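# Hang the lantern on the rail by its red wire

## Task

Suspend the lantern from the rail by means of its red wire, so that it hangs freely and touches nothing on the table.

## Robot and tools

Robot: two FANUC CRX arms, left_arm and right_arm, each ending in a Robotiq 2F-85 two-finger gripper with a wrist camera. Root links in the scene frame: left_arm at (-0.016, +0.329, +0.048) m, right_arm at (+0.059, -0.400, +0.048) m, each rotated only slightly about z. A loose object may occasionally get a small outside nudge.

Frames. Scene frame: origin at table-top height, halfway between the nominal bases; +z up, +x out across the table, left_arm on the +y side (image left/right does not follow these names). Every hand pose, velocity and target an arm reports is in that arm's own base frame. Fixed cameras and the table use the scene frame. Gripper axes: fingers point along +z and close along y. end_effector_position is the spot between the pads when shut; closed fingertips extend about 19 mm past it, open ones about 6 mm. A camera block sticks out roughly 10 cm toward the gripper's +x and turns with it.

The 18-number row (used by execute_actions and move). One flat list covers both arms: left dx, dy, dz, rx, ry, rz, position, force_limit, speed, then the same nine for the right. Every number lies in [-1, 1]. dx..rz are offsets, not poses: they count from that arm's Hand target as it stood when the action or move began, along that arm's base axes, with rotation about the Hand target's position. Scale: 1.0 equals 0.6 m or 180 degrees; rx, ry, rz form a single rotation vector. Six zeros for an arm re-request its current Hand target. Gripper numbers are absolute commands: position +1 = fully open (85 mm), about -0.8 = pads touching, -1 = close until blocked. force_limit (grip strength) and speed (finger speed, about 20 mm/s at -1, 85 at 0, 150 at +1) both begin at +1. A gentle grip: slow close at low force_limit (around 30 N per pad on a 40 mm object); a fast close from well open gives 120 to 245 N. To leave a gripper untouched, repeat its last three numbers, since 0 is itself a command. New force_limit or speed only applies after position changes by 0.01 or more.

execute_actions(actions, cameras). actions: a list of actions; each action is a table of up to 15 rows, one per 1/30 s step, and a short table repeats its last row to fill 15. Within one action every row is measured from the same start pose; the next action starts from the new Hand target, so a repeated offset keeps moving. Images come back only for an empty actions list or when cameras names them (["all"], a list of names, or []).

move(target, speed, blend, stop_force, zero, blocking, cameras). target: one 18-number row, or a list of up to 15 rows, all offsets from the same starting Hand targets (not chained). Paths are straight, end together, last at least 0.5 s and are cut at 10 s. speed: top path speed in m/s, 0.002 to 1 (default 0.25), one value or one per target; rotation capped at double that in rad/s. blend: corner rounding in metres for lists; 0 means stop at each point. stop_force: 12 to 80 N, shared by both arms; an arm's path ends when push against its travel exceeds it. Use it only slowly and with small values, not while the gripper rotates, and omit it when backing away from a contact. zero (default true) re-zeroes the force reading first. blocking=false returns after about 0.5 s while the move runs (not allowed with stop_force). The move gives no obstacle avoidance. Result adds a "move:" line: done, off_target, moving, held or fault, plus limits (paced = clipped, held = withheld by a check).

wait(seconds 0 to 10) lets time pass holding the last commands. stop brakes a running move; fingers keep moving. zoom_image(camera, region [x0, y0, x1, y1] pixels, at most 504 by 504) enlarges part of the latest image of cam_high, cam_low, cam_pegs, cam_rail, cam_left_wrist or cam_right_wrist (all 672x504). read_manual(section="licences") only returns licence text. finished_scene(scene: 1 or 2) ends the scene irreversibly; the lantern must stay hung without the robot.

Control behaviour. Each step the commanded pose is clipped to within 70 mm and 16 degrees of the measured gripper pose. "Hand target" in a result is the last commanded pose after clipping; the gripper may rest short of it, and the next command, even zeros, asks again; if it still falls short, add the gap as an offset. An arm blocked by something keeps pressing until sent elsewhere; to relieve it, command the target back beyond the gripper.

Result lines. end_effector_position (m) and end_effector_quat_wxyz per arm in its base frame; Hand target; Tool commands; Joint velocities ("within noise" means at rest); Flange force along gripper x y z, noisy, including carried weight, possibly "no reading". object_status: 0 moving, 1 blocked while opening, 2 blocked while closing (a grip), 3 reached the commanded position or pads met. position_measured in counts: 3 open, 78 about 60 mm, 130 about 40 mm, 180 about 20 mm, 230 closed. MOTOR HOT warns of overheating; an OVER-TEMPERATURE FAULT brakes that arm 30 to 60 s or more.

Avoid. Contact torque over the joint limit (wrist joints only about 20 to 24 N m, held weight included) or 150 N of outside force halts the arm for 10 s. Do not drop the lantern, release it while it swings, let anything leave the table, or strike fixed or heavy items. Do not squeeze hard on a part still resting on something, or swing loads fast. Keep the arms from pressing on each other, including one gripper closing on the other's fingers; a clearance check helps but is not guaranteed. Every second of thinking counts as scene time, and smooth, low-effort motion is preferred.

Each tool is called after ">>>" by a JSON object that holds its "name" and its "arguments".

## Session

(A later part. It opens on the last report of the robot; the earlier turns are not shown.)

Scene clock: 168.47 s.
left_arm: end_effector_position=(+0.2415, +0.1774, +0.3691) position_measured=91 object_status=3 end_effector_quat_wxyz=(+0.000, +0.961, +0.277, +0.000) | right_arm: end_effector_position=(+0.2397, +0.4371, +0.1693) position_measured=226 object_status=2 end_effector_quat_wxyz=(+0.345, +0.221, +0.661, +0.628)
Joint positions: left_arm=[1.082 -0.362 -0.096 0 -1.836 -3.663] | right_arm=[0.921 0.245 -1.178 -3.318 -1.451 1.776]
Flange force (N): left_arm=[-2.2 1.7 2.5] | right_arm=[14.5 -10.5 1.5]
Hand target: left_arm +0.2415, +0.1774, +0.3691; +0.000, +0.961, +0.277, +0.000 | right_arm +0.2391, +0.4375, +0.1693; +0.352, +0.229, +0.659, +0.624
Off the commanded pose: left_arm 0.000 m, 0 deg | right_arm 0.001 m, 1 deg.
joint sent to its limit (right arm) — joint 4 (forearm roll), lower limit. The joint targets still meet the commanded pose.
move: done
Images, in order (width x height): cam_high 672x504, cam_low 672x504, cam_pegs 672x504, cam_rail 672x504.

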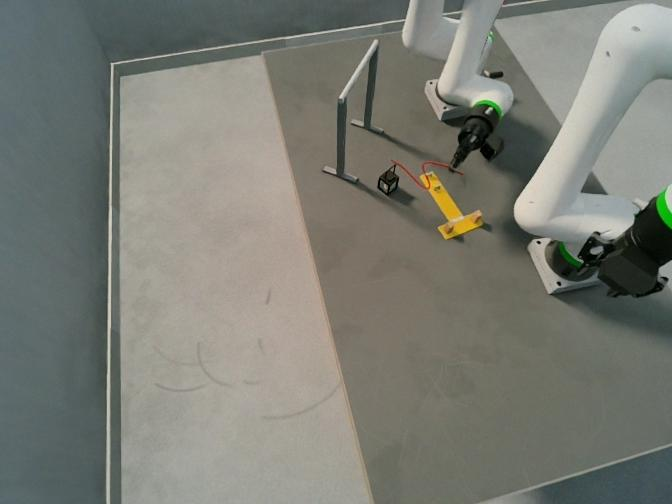

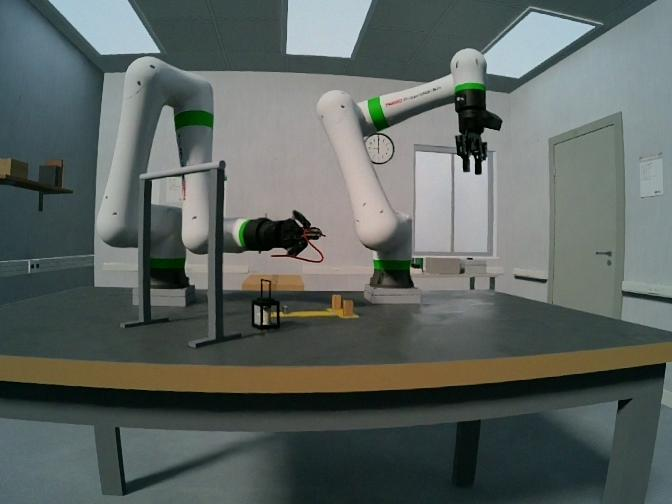

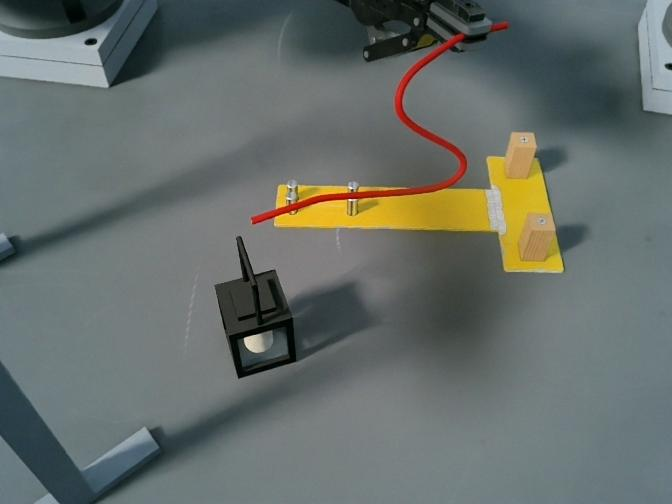

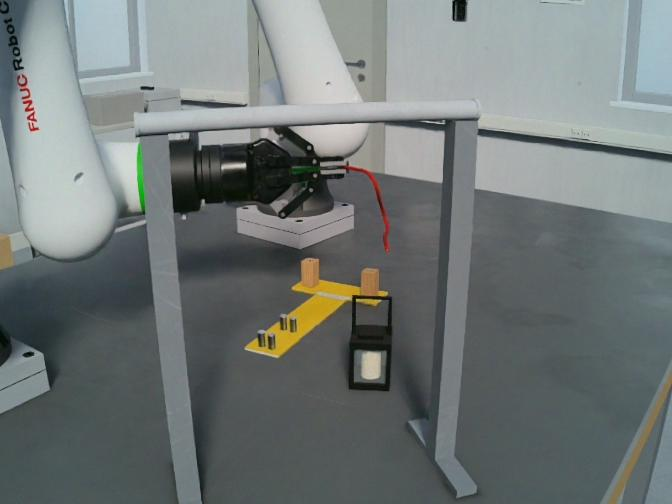

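>>> {"name": "move", "arguments": {"target": [[0,0,0,0,0,0,0.3,0,-1,-0.04,0.0245,0,0,0,0,-1,0,-1],[0,0,0,0,0,0,0.3,0,-1,-0.04,0.0245,-0.1,0,0,0,-1,0,-1]], "speed": 0.08, "cameras": ["cam_low","cam_pegs","cam_rail"]}}

>>> {"name": "zoom_image", "arguments": {"camera": "cam_low", "region": [220, 220, 360, 340]}}

>>> {"name": "zoom_image", "arguments": {"camera": "cam_rail", "region": [300, 200, 450, 400]}}

>>> {"name": "zoom_image", "arguments": {"camera": "cam_pegs", "region": [180, 100, 480, 340]}}

Scene clock: 171.73 s.
left_arm: end_effector_position=(+0.2415, +0.1774, +0.3691) position_measured=91 object_status=3 end_effector_quat_wxyz=(+0.000, +0.961, +0.277, +0.000) | right_arm: end_effector_position=(+0.2159, +0.4517, +0.1093) position_measured=226 object_status=2 end_effector_quat_wxyz=(+0.327, +0.202, +0.668, +0.637)
Joint positions: left_arm=[1.082 -0.362 -0.096 0 -1.836 -3.663] | right_arm=[0.977 0.566 -1.133 -3.318 -1.722 1.729]
Flange force (N): left_arm=[-2.6 1.3 2.7] | right_arm=[10.9 -8.7 -2.4]
Hand target: left_arm +0.2415, +0.1774, +0.3691; +0.000, +0.961, +0.277, +0.000 | right_arm +0.2151, +0.4522, +0.1093; +0.352, +0.229, +0.659, +0.624
Off the commanded pose: left_arm 0.000 m, 0 deg | right_arm 0.001 m, 5 deg.
joint sent to its limit (right arm) — joint 4 (forearm roll), lower limit. The joint targets are off in orientation, not in position.
move: off_target (right_arm)
Images, in order (width x height): cam_low 672x504, cam_pegs 672x504, cam_rail 672x504.

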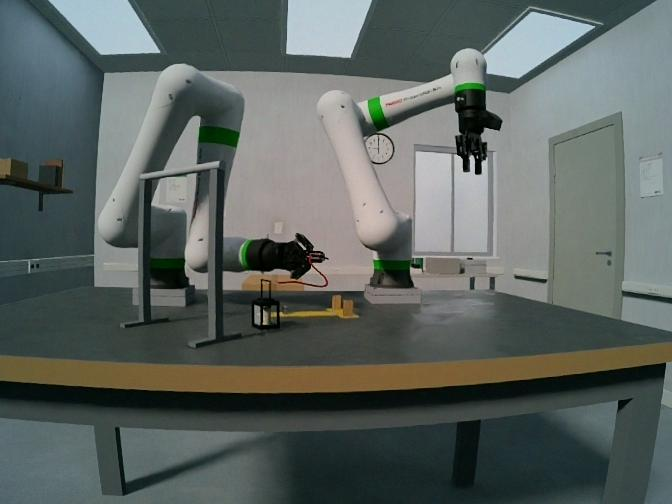

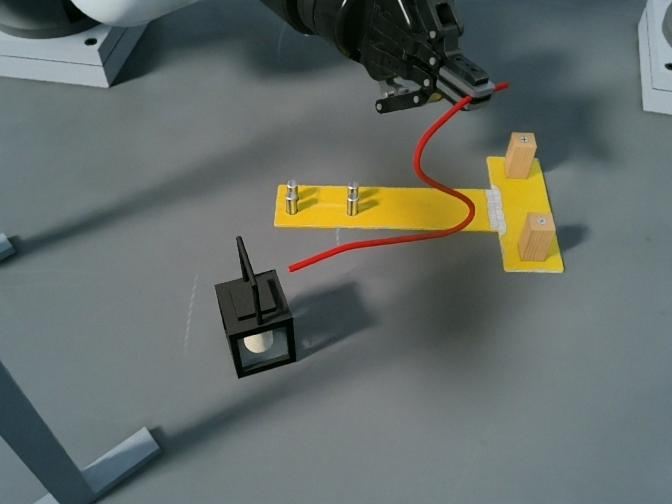

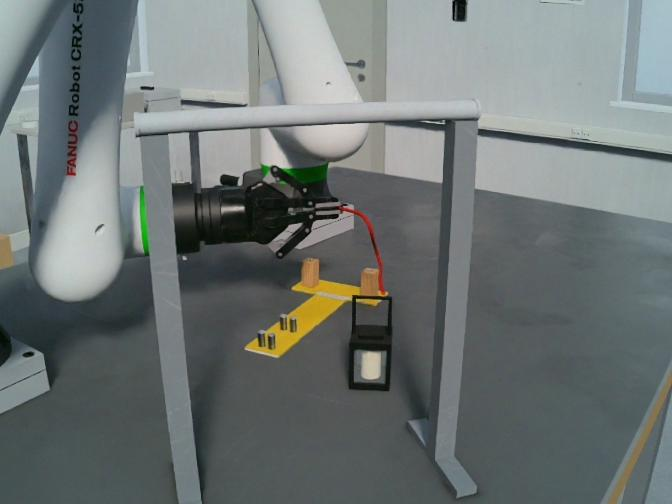

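Scaled by 3.600 from the camera's 672x504 image, which has a finer 960x720 frame.

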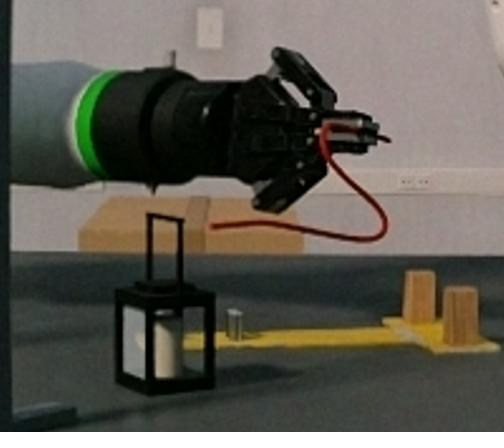

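Scaled by 2.520 from the camera's 672x504 image, which has a finer 960x720 frame.

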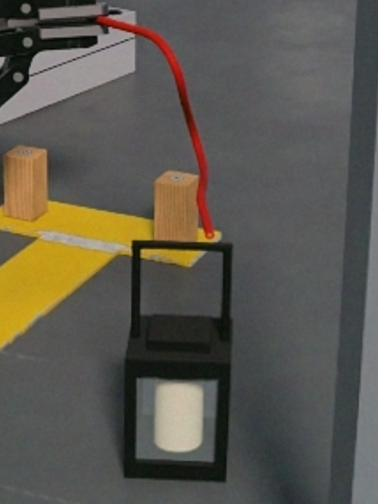

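Scaled by 1.680 from the camera's 672x504 image, which has a finer 960x720 frame.

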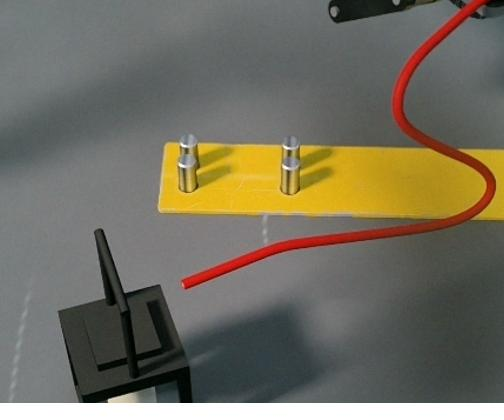

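>>> {"name": "move", "arguments": {"target": [0,0,0,0,0,0,0.3,0,-1,0.0345,-0.057,-0.011,0,0,0,-1,0,-1], "speed": 0.05, "cameras": ["cam_low","cam_pegs","cam_rail"]}}

>>> {"name": "zoom_image", "arguments": {"camera": "cam_low", "region": [220, 220, 360, 340]}}

>>> {"name": "zoom_image", "arguments": {"camera": "cam_rail", "region": [300, 200, 450, 400]}}

>>> {"name": "zoom_image", "arguments": {"camera": "cam_pegs", "region": [180, 100, 480, 340]}}

Scene clock: 173.67 s.
left_arm: end_effector_position=(+0.2415, +0.1774, +0.3691) position_measured=91 object_status=3 end_effector_quat_wxyz=(+0.000, +0.961, +0.277, +0.000) | right_arm: end_effector_position=(+0.2362, +0.4177, +0.1027) position_measured=226 object_status=2 end_effector_quat_wxyz=(+0.350, +0.227, +0.660, +0.625)
Joint positions: left_arm=[1.082 -0.362 -0.096 0 -1.836 -3.663] | right_arm=[0.9 0.618 -1.172 -3.318 -1.813 1.711]
Flange force (N): left_arm=[-2.9 1.7 2.8] | right_arm=no reading
Hand target: left_arm +0.2415, +0.1774, +0.3691; +0.000, +0.961, +0.277, +0.000 | right_arm +0.2358, +0.4180, +0.1027; +0.352, +0.229, +0.659, +0.624
Off the commanded pose: left_arm 0.000 m, 0 deg | right_arm 0.000 m, 0 deg.
joint sent to its limit (right arm) — joint 4 (forearm roll), lower limit. The joint targets still meet the commanded pose.
move: done
Images, in order (width x height): cam_low 672x504, cam_pegs 672x504, cam_rail 672x504.

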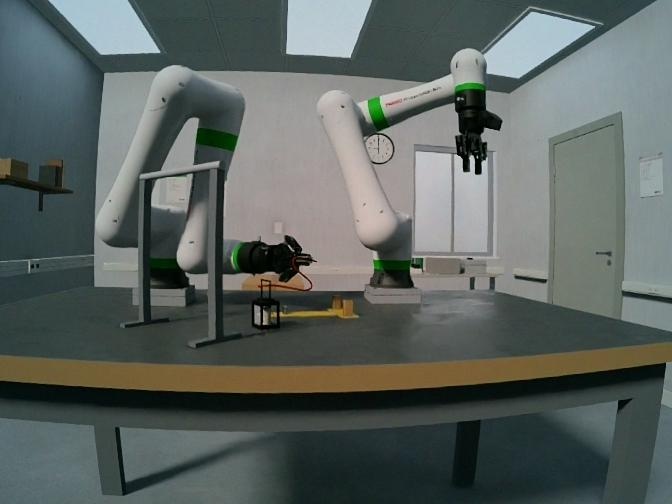

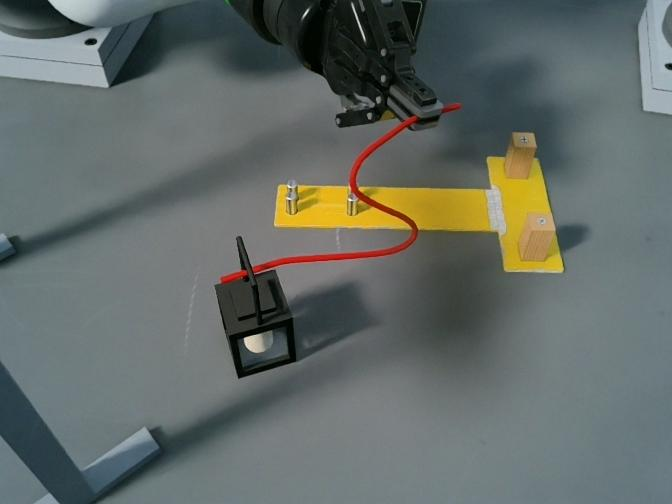

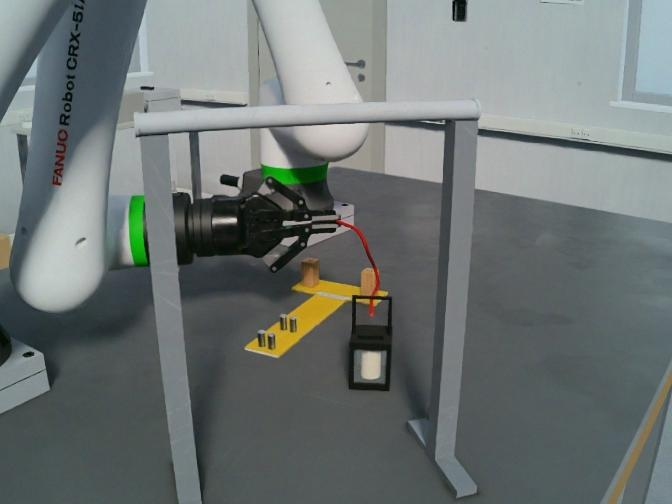

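Scaled by 3.600 from the camera's 672x504 image, which has a finer 960x720 frame.

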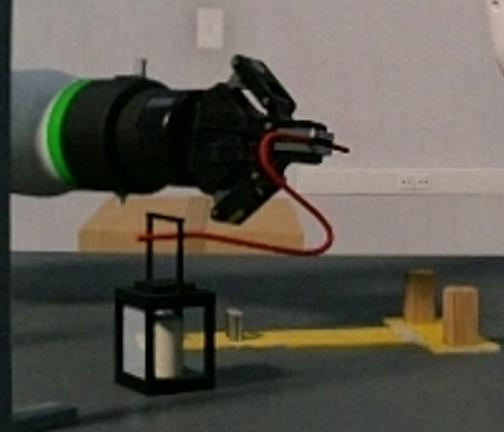

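Scaled by 2.520 from the camera's 672x504 image, which has a finer 960x720 frame.

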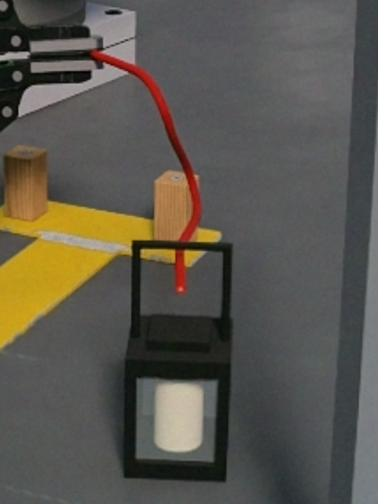

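Scaled by 1.680 from the camera's 672x504 image, which has a finer 960x720 frame.

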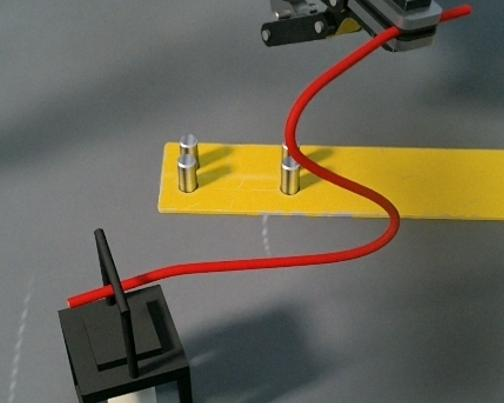

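>>> {"name": "move", "arguments": {"target": [0,0,0,0,0,0,0.3,0,-1,0.0858,-0.1542,0,0,0,0,-1,0,-1], "speed": 0.06, "cameras": ["cam_low","cam_pegs","cam_rail"]}}

>>> {"name": "zoom_image", "arguments": {"camera": "cam_low", "region": [200, 220, 340, 340]}}

>>> {"name": "zoom_image", "arguments": {"camera": "cam_rail", "region": [300, 200, 450, 400]}}

>>> {"name": "zoom_image", "arguments": {"camera": "cam_pegs", "region": [100, 100, 400, 340]}}

Scene clock: 176.50 s.
left_arm: end_effector_position=(+0.2415, +0.1774, +0.3691) position_measured=91 object_status=3 end_effector_quat_wxyz=(+0.000, +0.961, +0.277, +0.000) | right_arm: end_effector_position=(+0.2826, +0.3340, +0.1029) position_measured=226 object_status=2 end_effector_quat_wxyz=(+0.353, +0.231, +0.659, +0.624)
Joint positions: left_arm=[1.082 -0.362 -0.096 0 -1.836 -3.663] | right_arm=[0.24 0.796 -1.148 -2.628 -1.927 1.929]
Flange force (N): left_arm=[-2.5 1.6 2.7] | right_arm=no reading
Hand target: left_arm +0.2415, +0.1774, +0.3691; +0.000, +0.961, +0.277, +0.000 | right_arm +0.2825, +0.3340, +0.1029; +0.353, +0.231, +0.659, +0.624 (not the last commanded pose)
Off the commanded pose: left_arm 0.000 m, 0 deg | right_arm 0.010 m, 0 deg.
move: held (right_arm; a check stopped the path); limits=held
pose unreachable (right arm): on one or more control steps of this call, first in action 0 (counted from 0), this arm could not follow its commanded pose, so it was not sent that pose on those steps. It may still have moved: this result reports where it is.
cause: moving toward the commanded pose would bring two parts of the arm too close to each other (joints 2 (shoulder) to 5 (wrist pitch) lie between them).
Images, in order (width x height): cam_low 672x504, cam_pegs 672x504, cam_rail 672x504.

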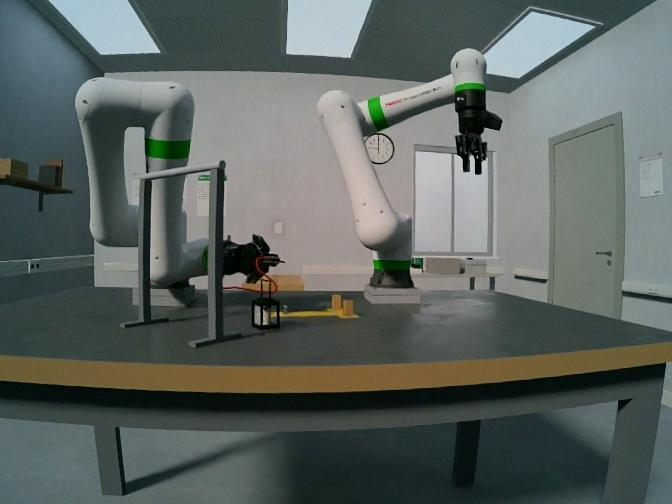

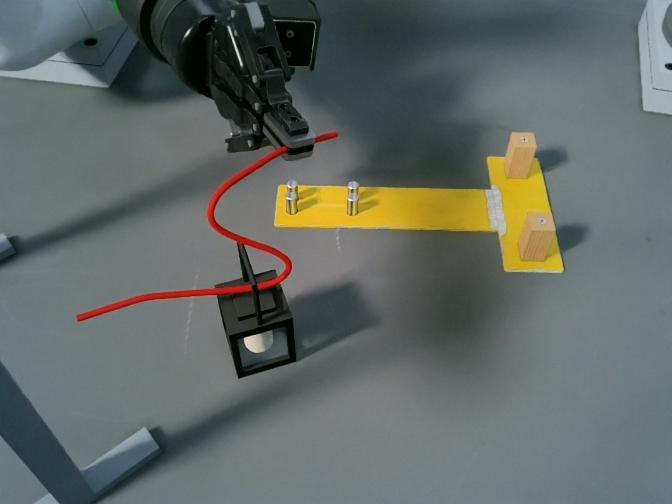

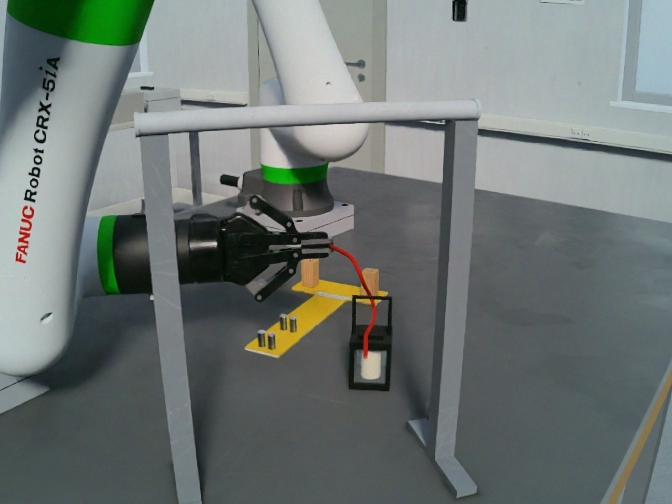

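Scaled by 3.600 from the camera's 672x504 image, which has a finer 960x720 frame.

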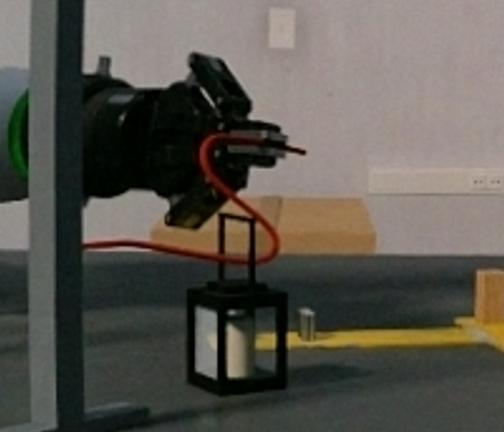

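Scaled by 2.520 from the camera's 672x504 image, which has a finer 960x720 frame.

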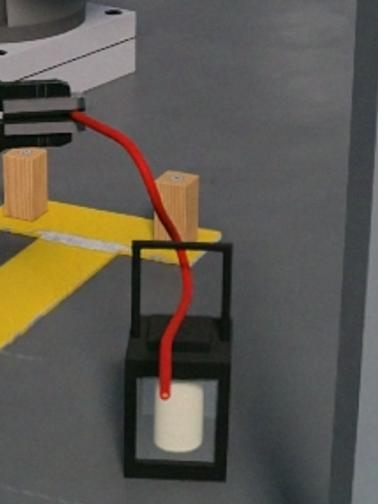

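Scaled by 1.680 from the camera's 672x504 image, which has a finer 960x720 frame.

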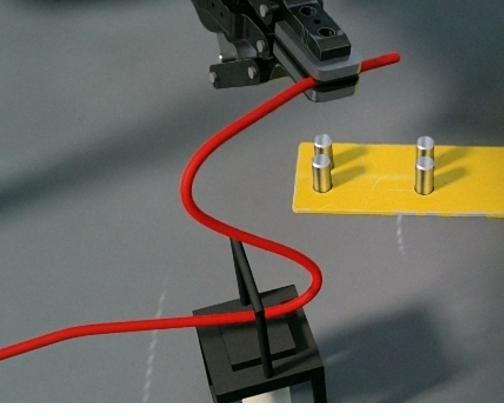

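>>> {"name": "move", "arguments": {"target": [0,0,0,0,0,0,0.3,0,-1,0.0,0.0,0.1,0,0,0,-1,0,-1], "speed": 0.04, "cameras": ["cam_low","cam_pegs","cam_rail"]}}

>>> {"name": "zoom_image", "arguments": {"camera": "cam_low", "region": [200, 200, 340, 340]}}

Scene clock: 178.83 s.
left_arm: end_effector_position=(+0.2415, +0.1774, +0.3691) position_measured=91 object_status=3 end_effector_quat_wxyz=(+0.000, +0.961, +0.277, +0.000) | right_arm: end_effector_position=(+0.2837, +0.3342, +0.1620) position_measured=226 object_status=2 end_effector_quat_wxyz=(+0.343, +0.203, +0.647, +0.650)
Joint positions: left_arm=[1.082 -0.362 -0.096 0 -1.836 -3.663] | right_arm=[0.146 0.36 -1.185 -2.509 -1.63 1.737]
Flange force (N): left_arm=[-2.1 1.3 2.7] | right_arm=no reading
Hand target: left_arm +0.2415, +0.1774, +0.3691; +0.000, +0.961, +0.277, +0.000 | right_arm +0.2825, +0.3340, +0.1629; +0.353, +0.231, +0.659, +0.624
Off the commanded pose: left_arm 0.000 m, 0 deg | right_arm 0.001 m, 5 deg.
joint sent to its limit (right arm) — joint 3 (elbow), lower limit, where the elbow is as bent as it goes. The joint targets are off in orientation, not in position.
move: off_target (right_arm)
Images, in order (width x height): cam_low 672x504, cam_pegs 672x504, cam_rail 672x504.

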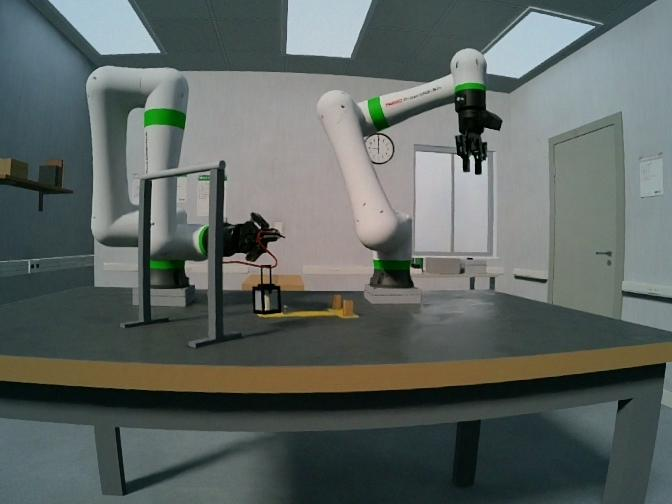

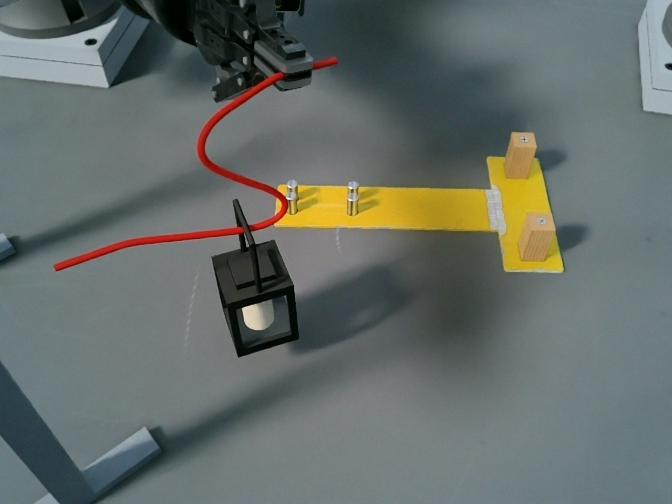

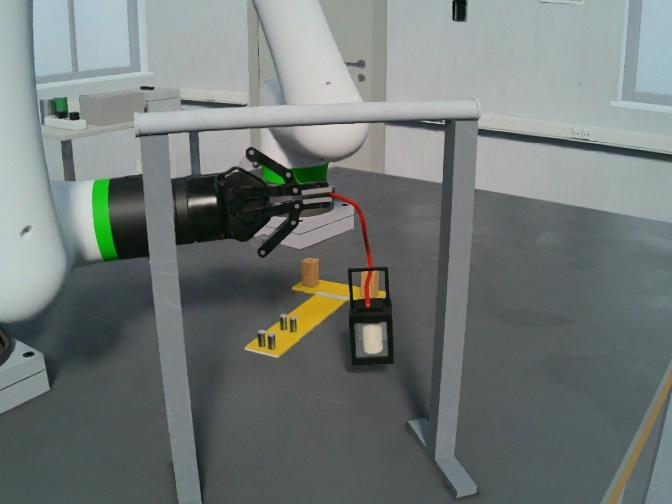

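Scaled by 3.600 from the camera's 672x504 image, which has a finer 960x720 frame.

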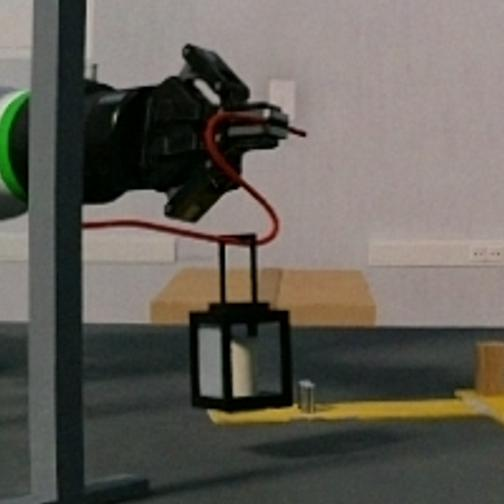

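>>> {"name": "move", "arguments": {"target": [[0,0,0,0,0,0,0.3,0,-1,0.03,0.17,0.12,-0.06,-0.036,0,-1,0,-1],[0,0,0,0,0,0,0.3,0,-1,0.05,0.22,0.32,-0.2375,-0.1445,0,-1,0,-1]], "speed": 0.08, "blend": 0.03, "cameras": ["all"]}}

>>> {"name": "zoom_image", "arguments": {"camera": "cam_low", "region": [200, 140, 360, 320]}}

>>> {"name": "zoom_image", "arguments": {"camera": "cam_rail", "region": [130, 60, 490, 370]}}

Scene clock: 185.20 s.
left_arm: end_effector_position=(+0.2415, +0.1774, +0.3691) position_measured=91 object_status=3 end_effector_quat_wxyz=(+0.000, +0.961, +0.277, +0.000) | right_arm: end_effector_position=(+0.3131, +0.4655, +0.3548) position_measured=226 object_status=2 end_effector_quat_wxyz=(+0.540, -0.069, +0.741, +0.392)
Joint positions: left_arm=[1.082 -0.362 -0.096 0 -1.836 -3.663] | right_arm=[0.785 -0.38 -0.856 -3.318 -0.372 2.765]
Flange force (N): left_arm=[-1.9 2.0 2.3] | right_arm=no reading
Hand target: left_arm +0.2415, +0.1774, +0.3691; +0.000, +0.961, +0.277, +0.000 | right_arm +0.3125, +0.4660, +0.3549; +0.548, -0.056, +0.744, +0.378
Off the commanded pose: left_arm 0.000 m, 0 deg | right_arm 0.001 m, 2 deg.
joint sent to its limit (right arm) — joint 4 (forearm roll), lower limit. The joint targets still meet the commanded pose.
move: done
camera_calibration:
cam_left_wrist: T_world_to_cam=[[0.530188, -0.847785, 0.0127053, 0.0180927], [-0.802995, -0.497253, 0.32854, 0.178941], [-0.272214, -0.18439, -0.944404, 0.577816], [0, 0, 0, 1]] pos_world=[0.291385, 0.210861, 0.486673]
cam_right_wrist: T_world_to_cam=[[-0.552763, 0.659239, 0.509761, -0.306143], [0.147994, -0.524329, 0.838557, -0.0832941], [0.820092, 0.538964, 0.192266, -0.446519], [0, 0, 0, 1]] pos_world=[0.20929, 0.398806, 0.311757]

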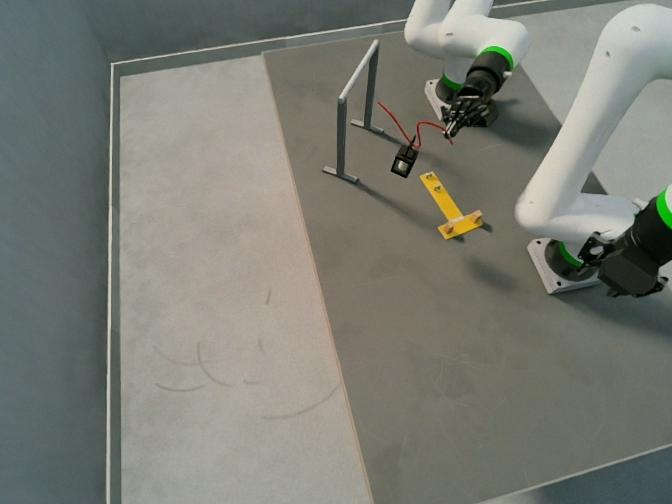

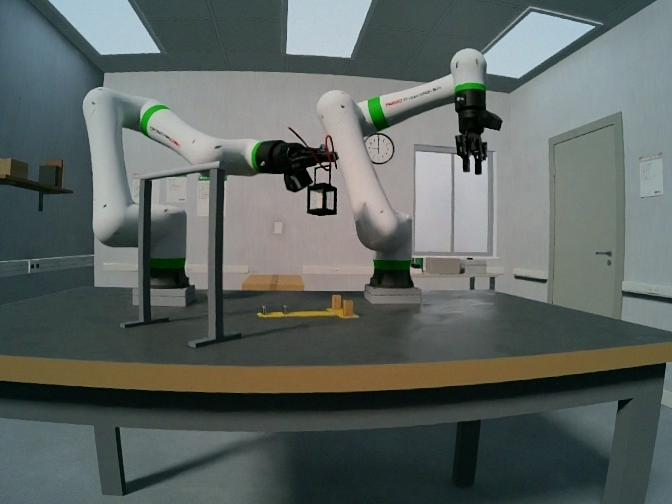

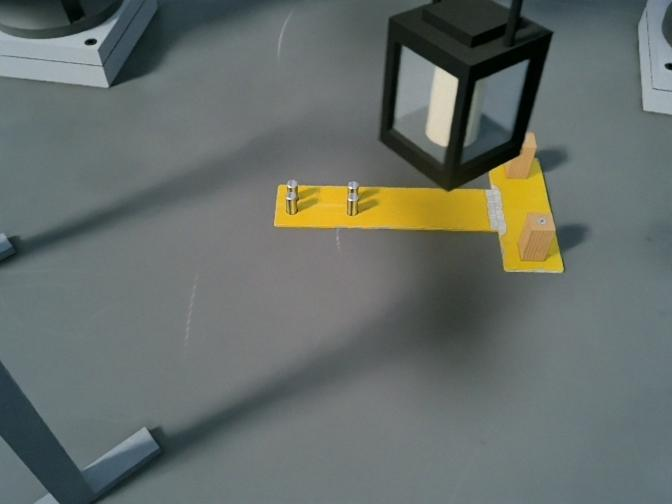

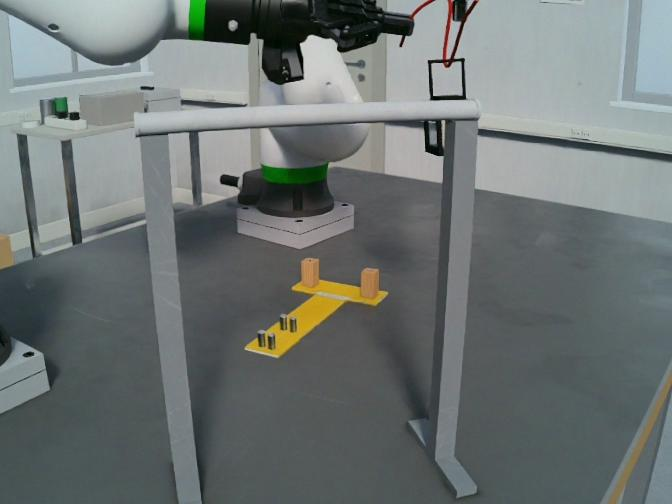

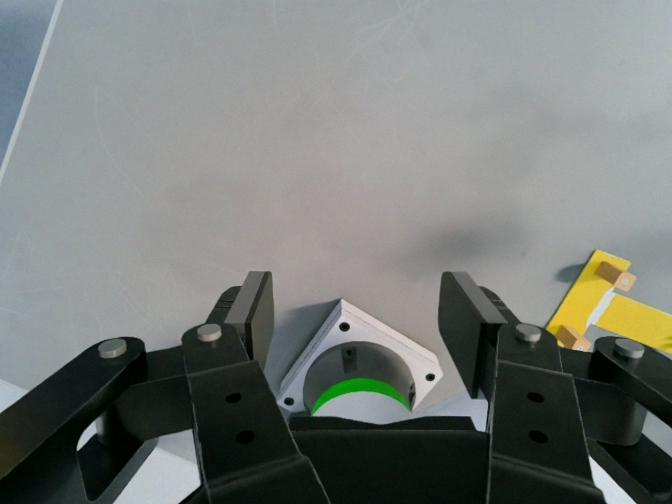

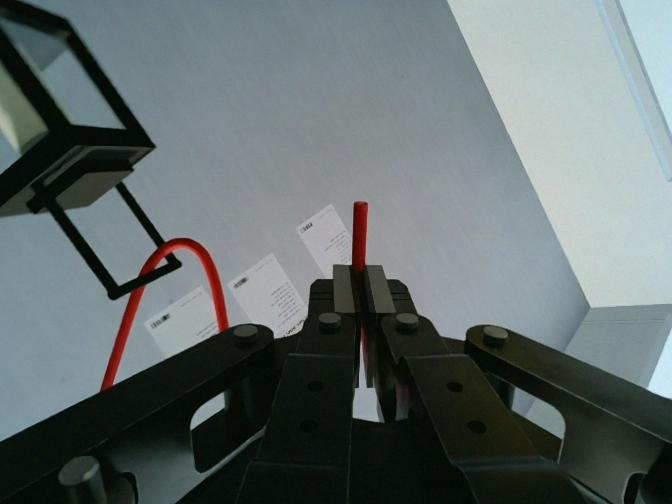

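Scaled by 2.800 from the camera's 672x504 image, which has a finer 960x720 frame.

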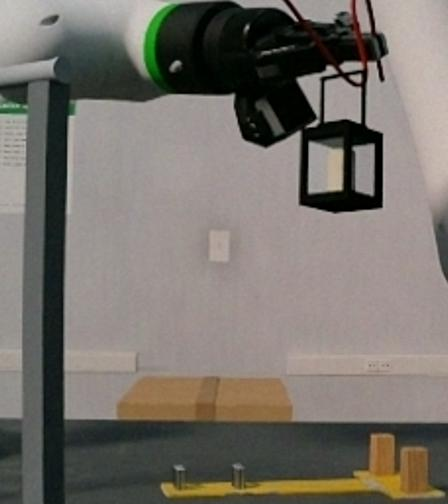

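Scaled by 1.400 from the camera's 672x504 image, which has a finer 960x720 frame.

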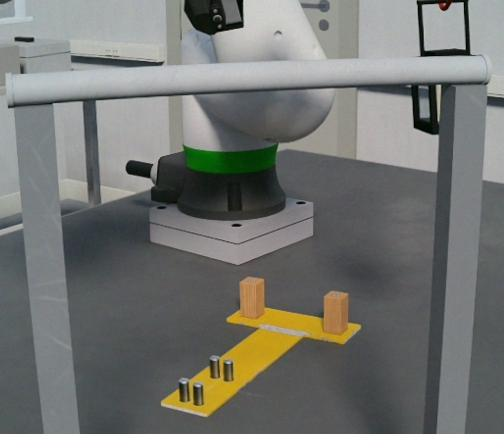

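>>> {"name": "move", "arguments": {"target": [[0,0,0,0,0,0,0.3,0,-1,0,0,0.26,0,0,0,-1,0,-1],[0,0,0,0,0,0,0.3,0,-1,0.15,-0.45,0.27,0,0,0.02,-1,0,-1]], "speed": 0.12, "blend": 0.03, "cameras": ["all"]}}

>>> {"name": "zoom_image", "arguments": {"camera": "cam_high", "region": [310, 10, 470, 190]}}

>>> {"name": "zoom_image", "arguments": {"camera": "cam_low", "region": [110, 50, 360, 250]}}

Scene clock: 191.40 s.
left_arm: end_effector_position=(+0.2415, +0.1774, +0.3691) position_measured=91 object_status=3 end_effector_quat_wxyz=(+0.000, +0.961, +0.277, +0.000) | right_arm: end_effector_position=(+0.4024, +0.1971, +0.5169) position_measured=226 object_status=2 end_effector_quat_wxyz=(+0.609, +0.100, +0.761, +0.199)
Joint positions: left_arm=[1.082 -0.362 -0.096 0 -1.836 -3.663] | right_arm=[0.117 -0.823 -0.62 -3.318 0.389 2.87]
Flange force (N): left_arm=[-2.3 1.6 2.7] | right_arm=no reading
Hand target: left_arm +0.2415, +0.1774, +0.3691; +0.000, +0.961, +0.277, +0.000 | right_arm +0.4025, +0.1960, +0.5169; +0.578, +0.010, +0.759, +0.301
Off the commanded pose: left_arm 0.000 m, 0 deg | right_arm 0.001 m, 32 deg; orientation clipped.
joint sent to its limit (right arm) — joint 4 (forearm roll), lower limit. The joint targets are off in orientation, not in position.
move: off_target (right_arm); limits=paced
camera_calibration:
cam_left_wrist: T_world_to_cam=[[0.530188, -0.847785, 0.0127053, 0.0180927], [-0.802995, -0.497253, 0.32854, 0.178941], [-0.272214, -0.18439, -0.944404, 0.577816], [0, 0, 0, 1]] pos_world=[0.291385, 0.210861, 0.486673]
cam_right_wrist: T_world_to_cam=[[-0.124188, 0.893394, 0.43177, -0.340815], [-0.0881913, -0.443354, 0.891998, -0.321766], [0.988332, 0.0726968, 0.133849, -0.351884], [0, 0, 0, 1]] pos_world=[0.277076, 0.187407, 0.481267]

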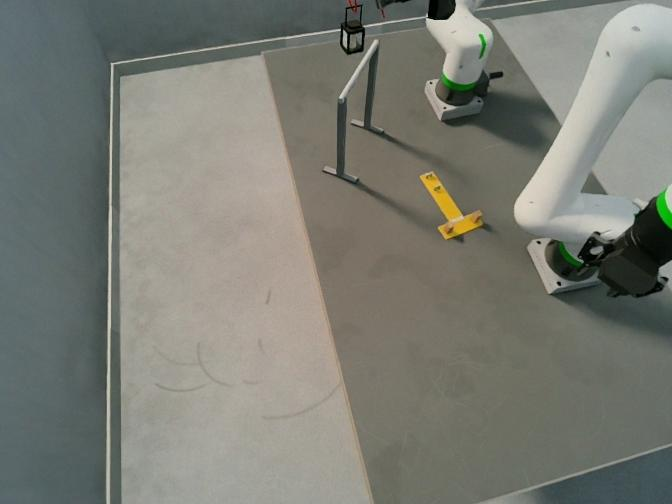

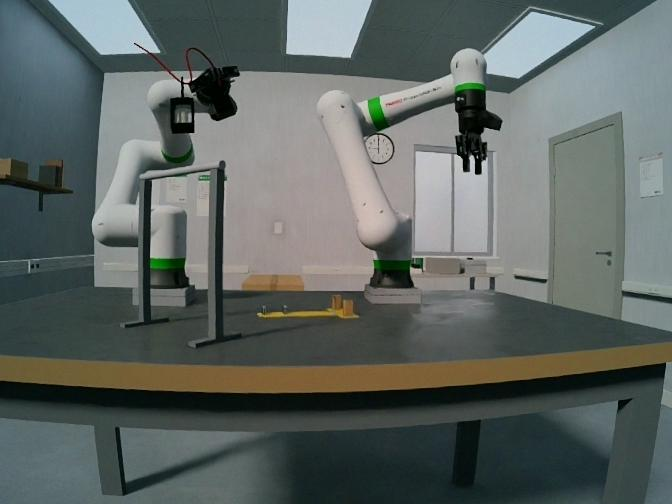

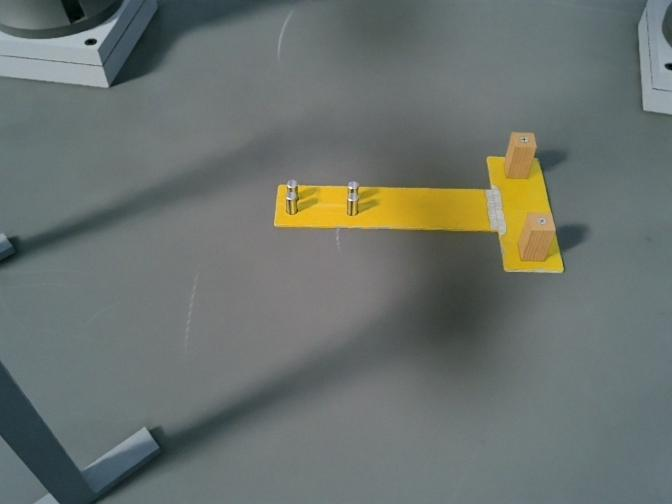

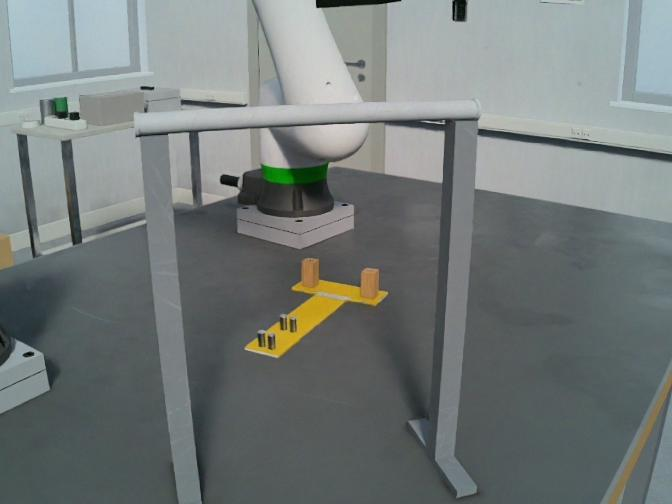

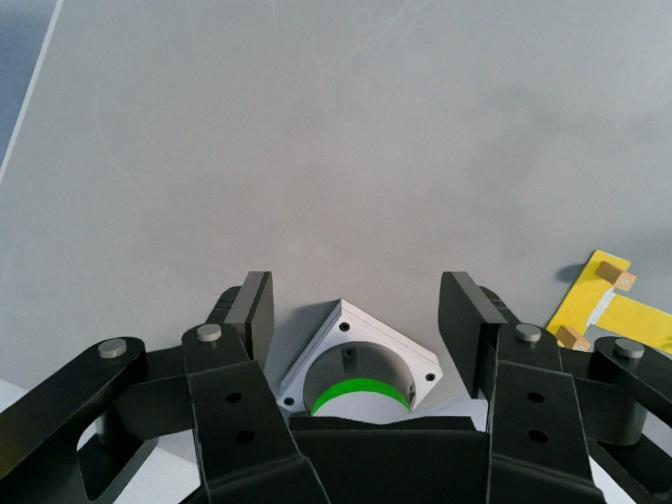

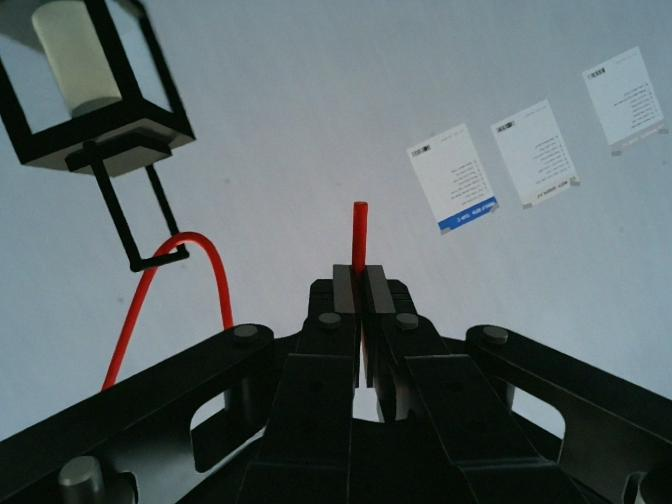

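Scaled by 2.800 from the camera's 672x504 image, which has a finer 960x720 frame.

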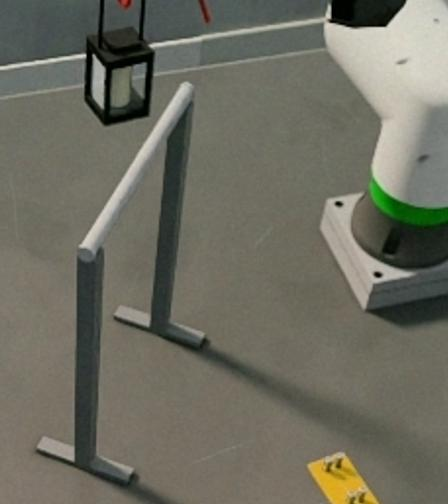

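Scaled by 2.016 from the camera's 672x504 image, which has a finer 960x720 frame.

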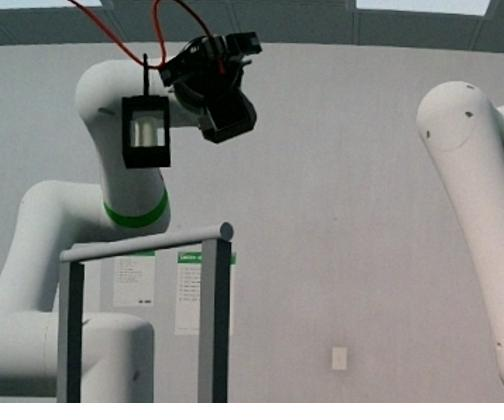

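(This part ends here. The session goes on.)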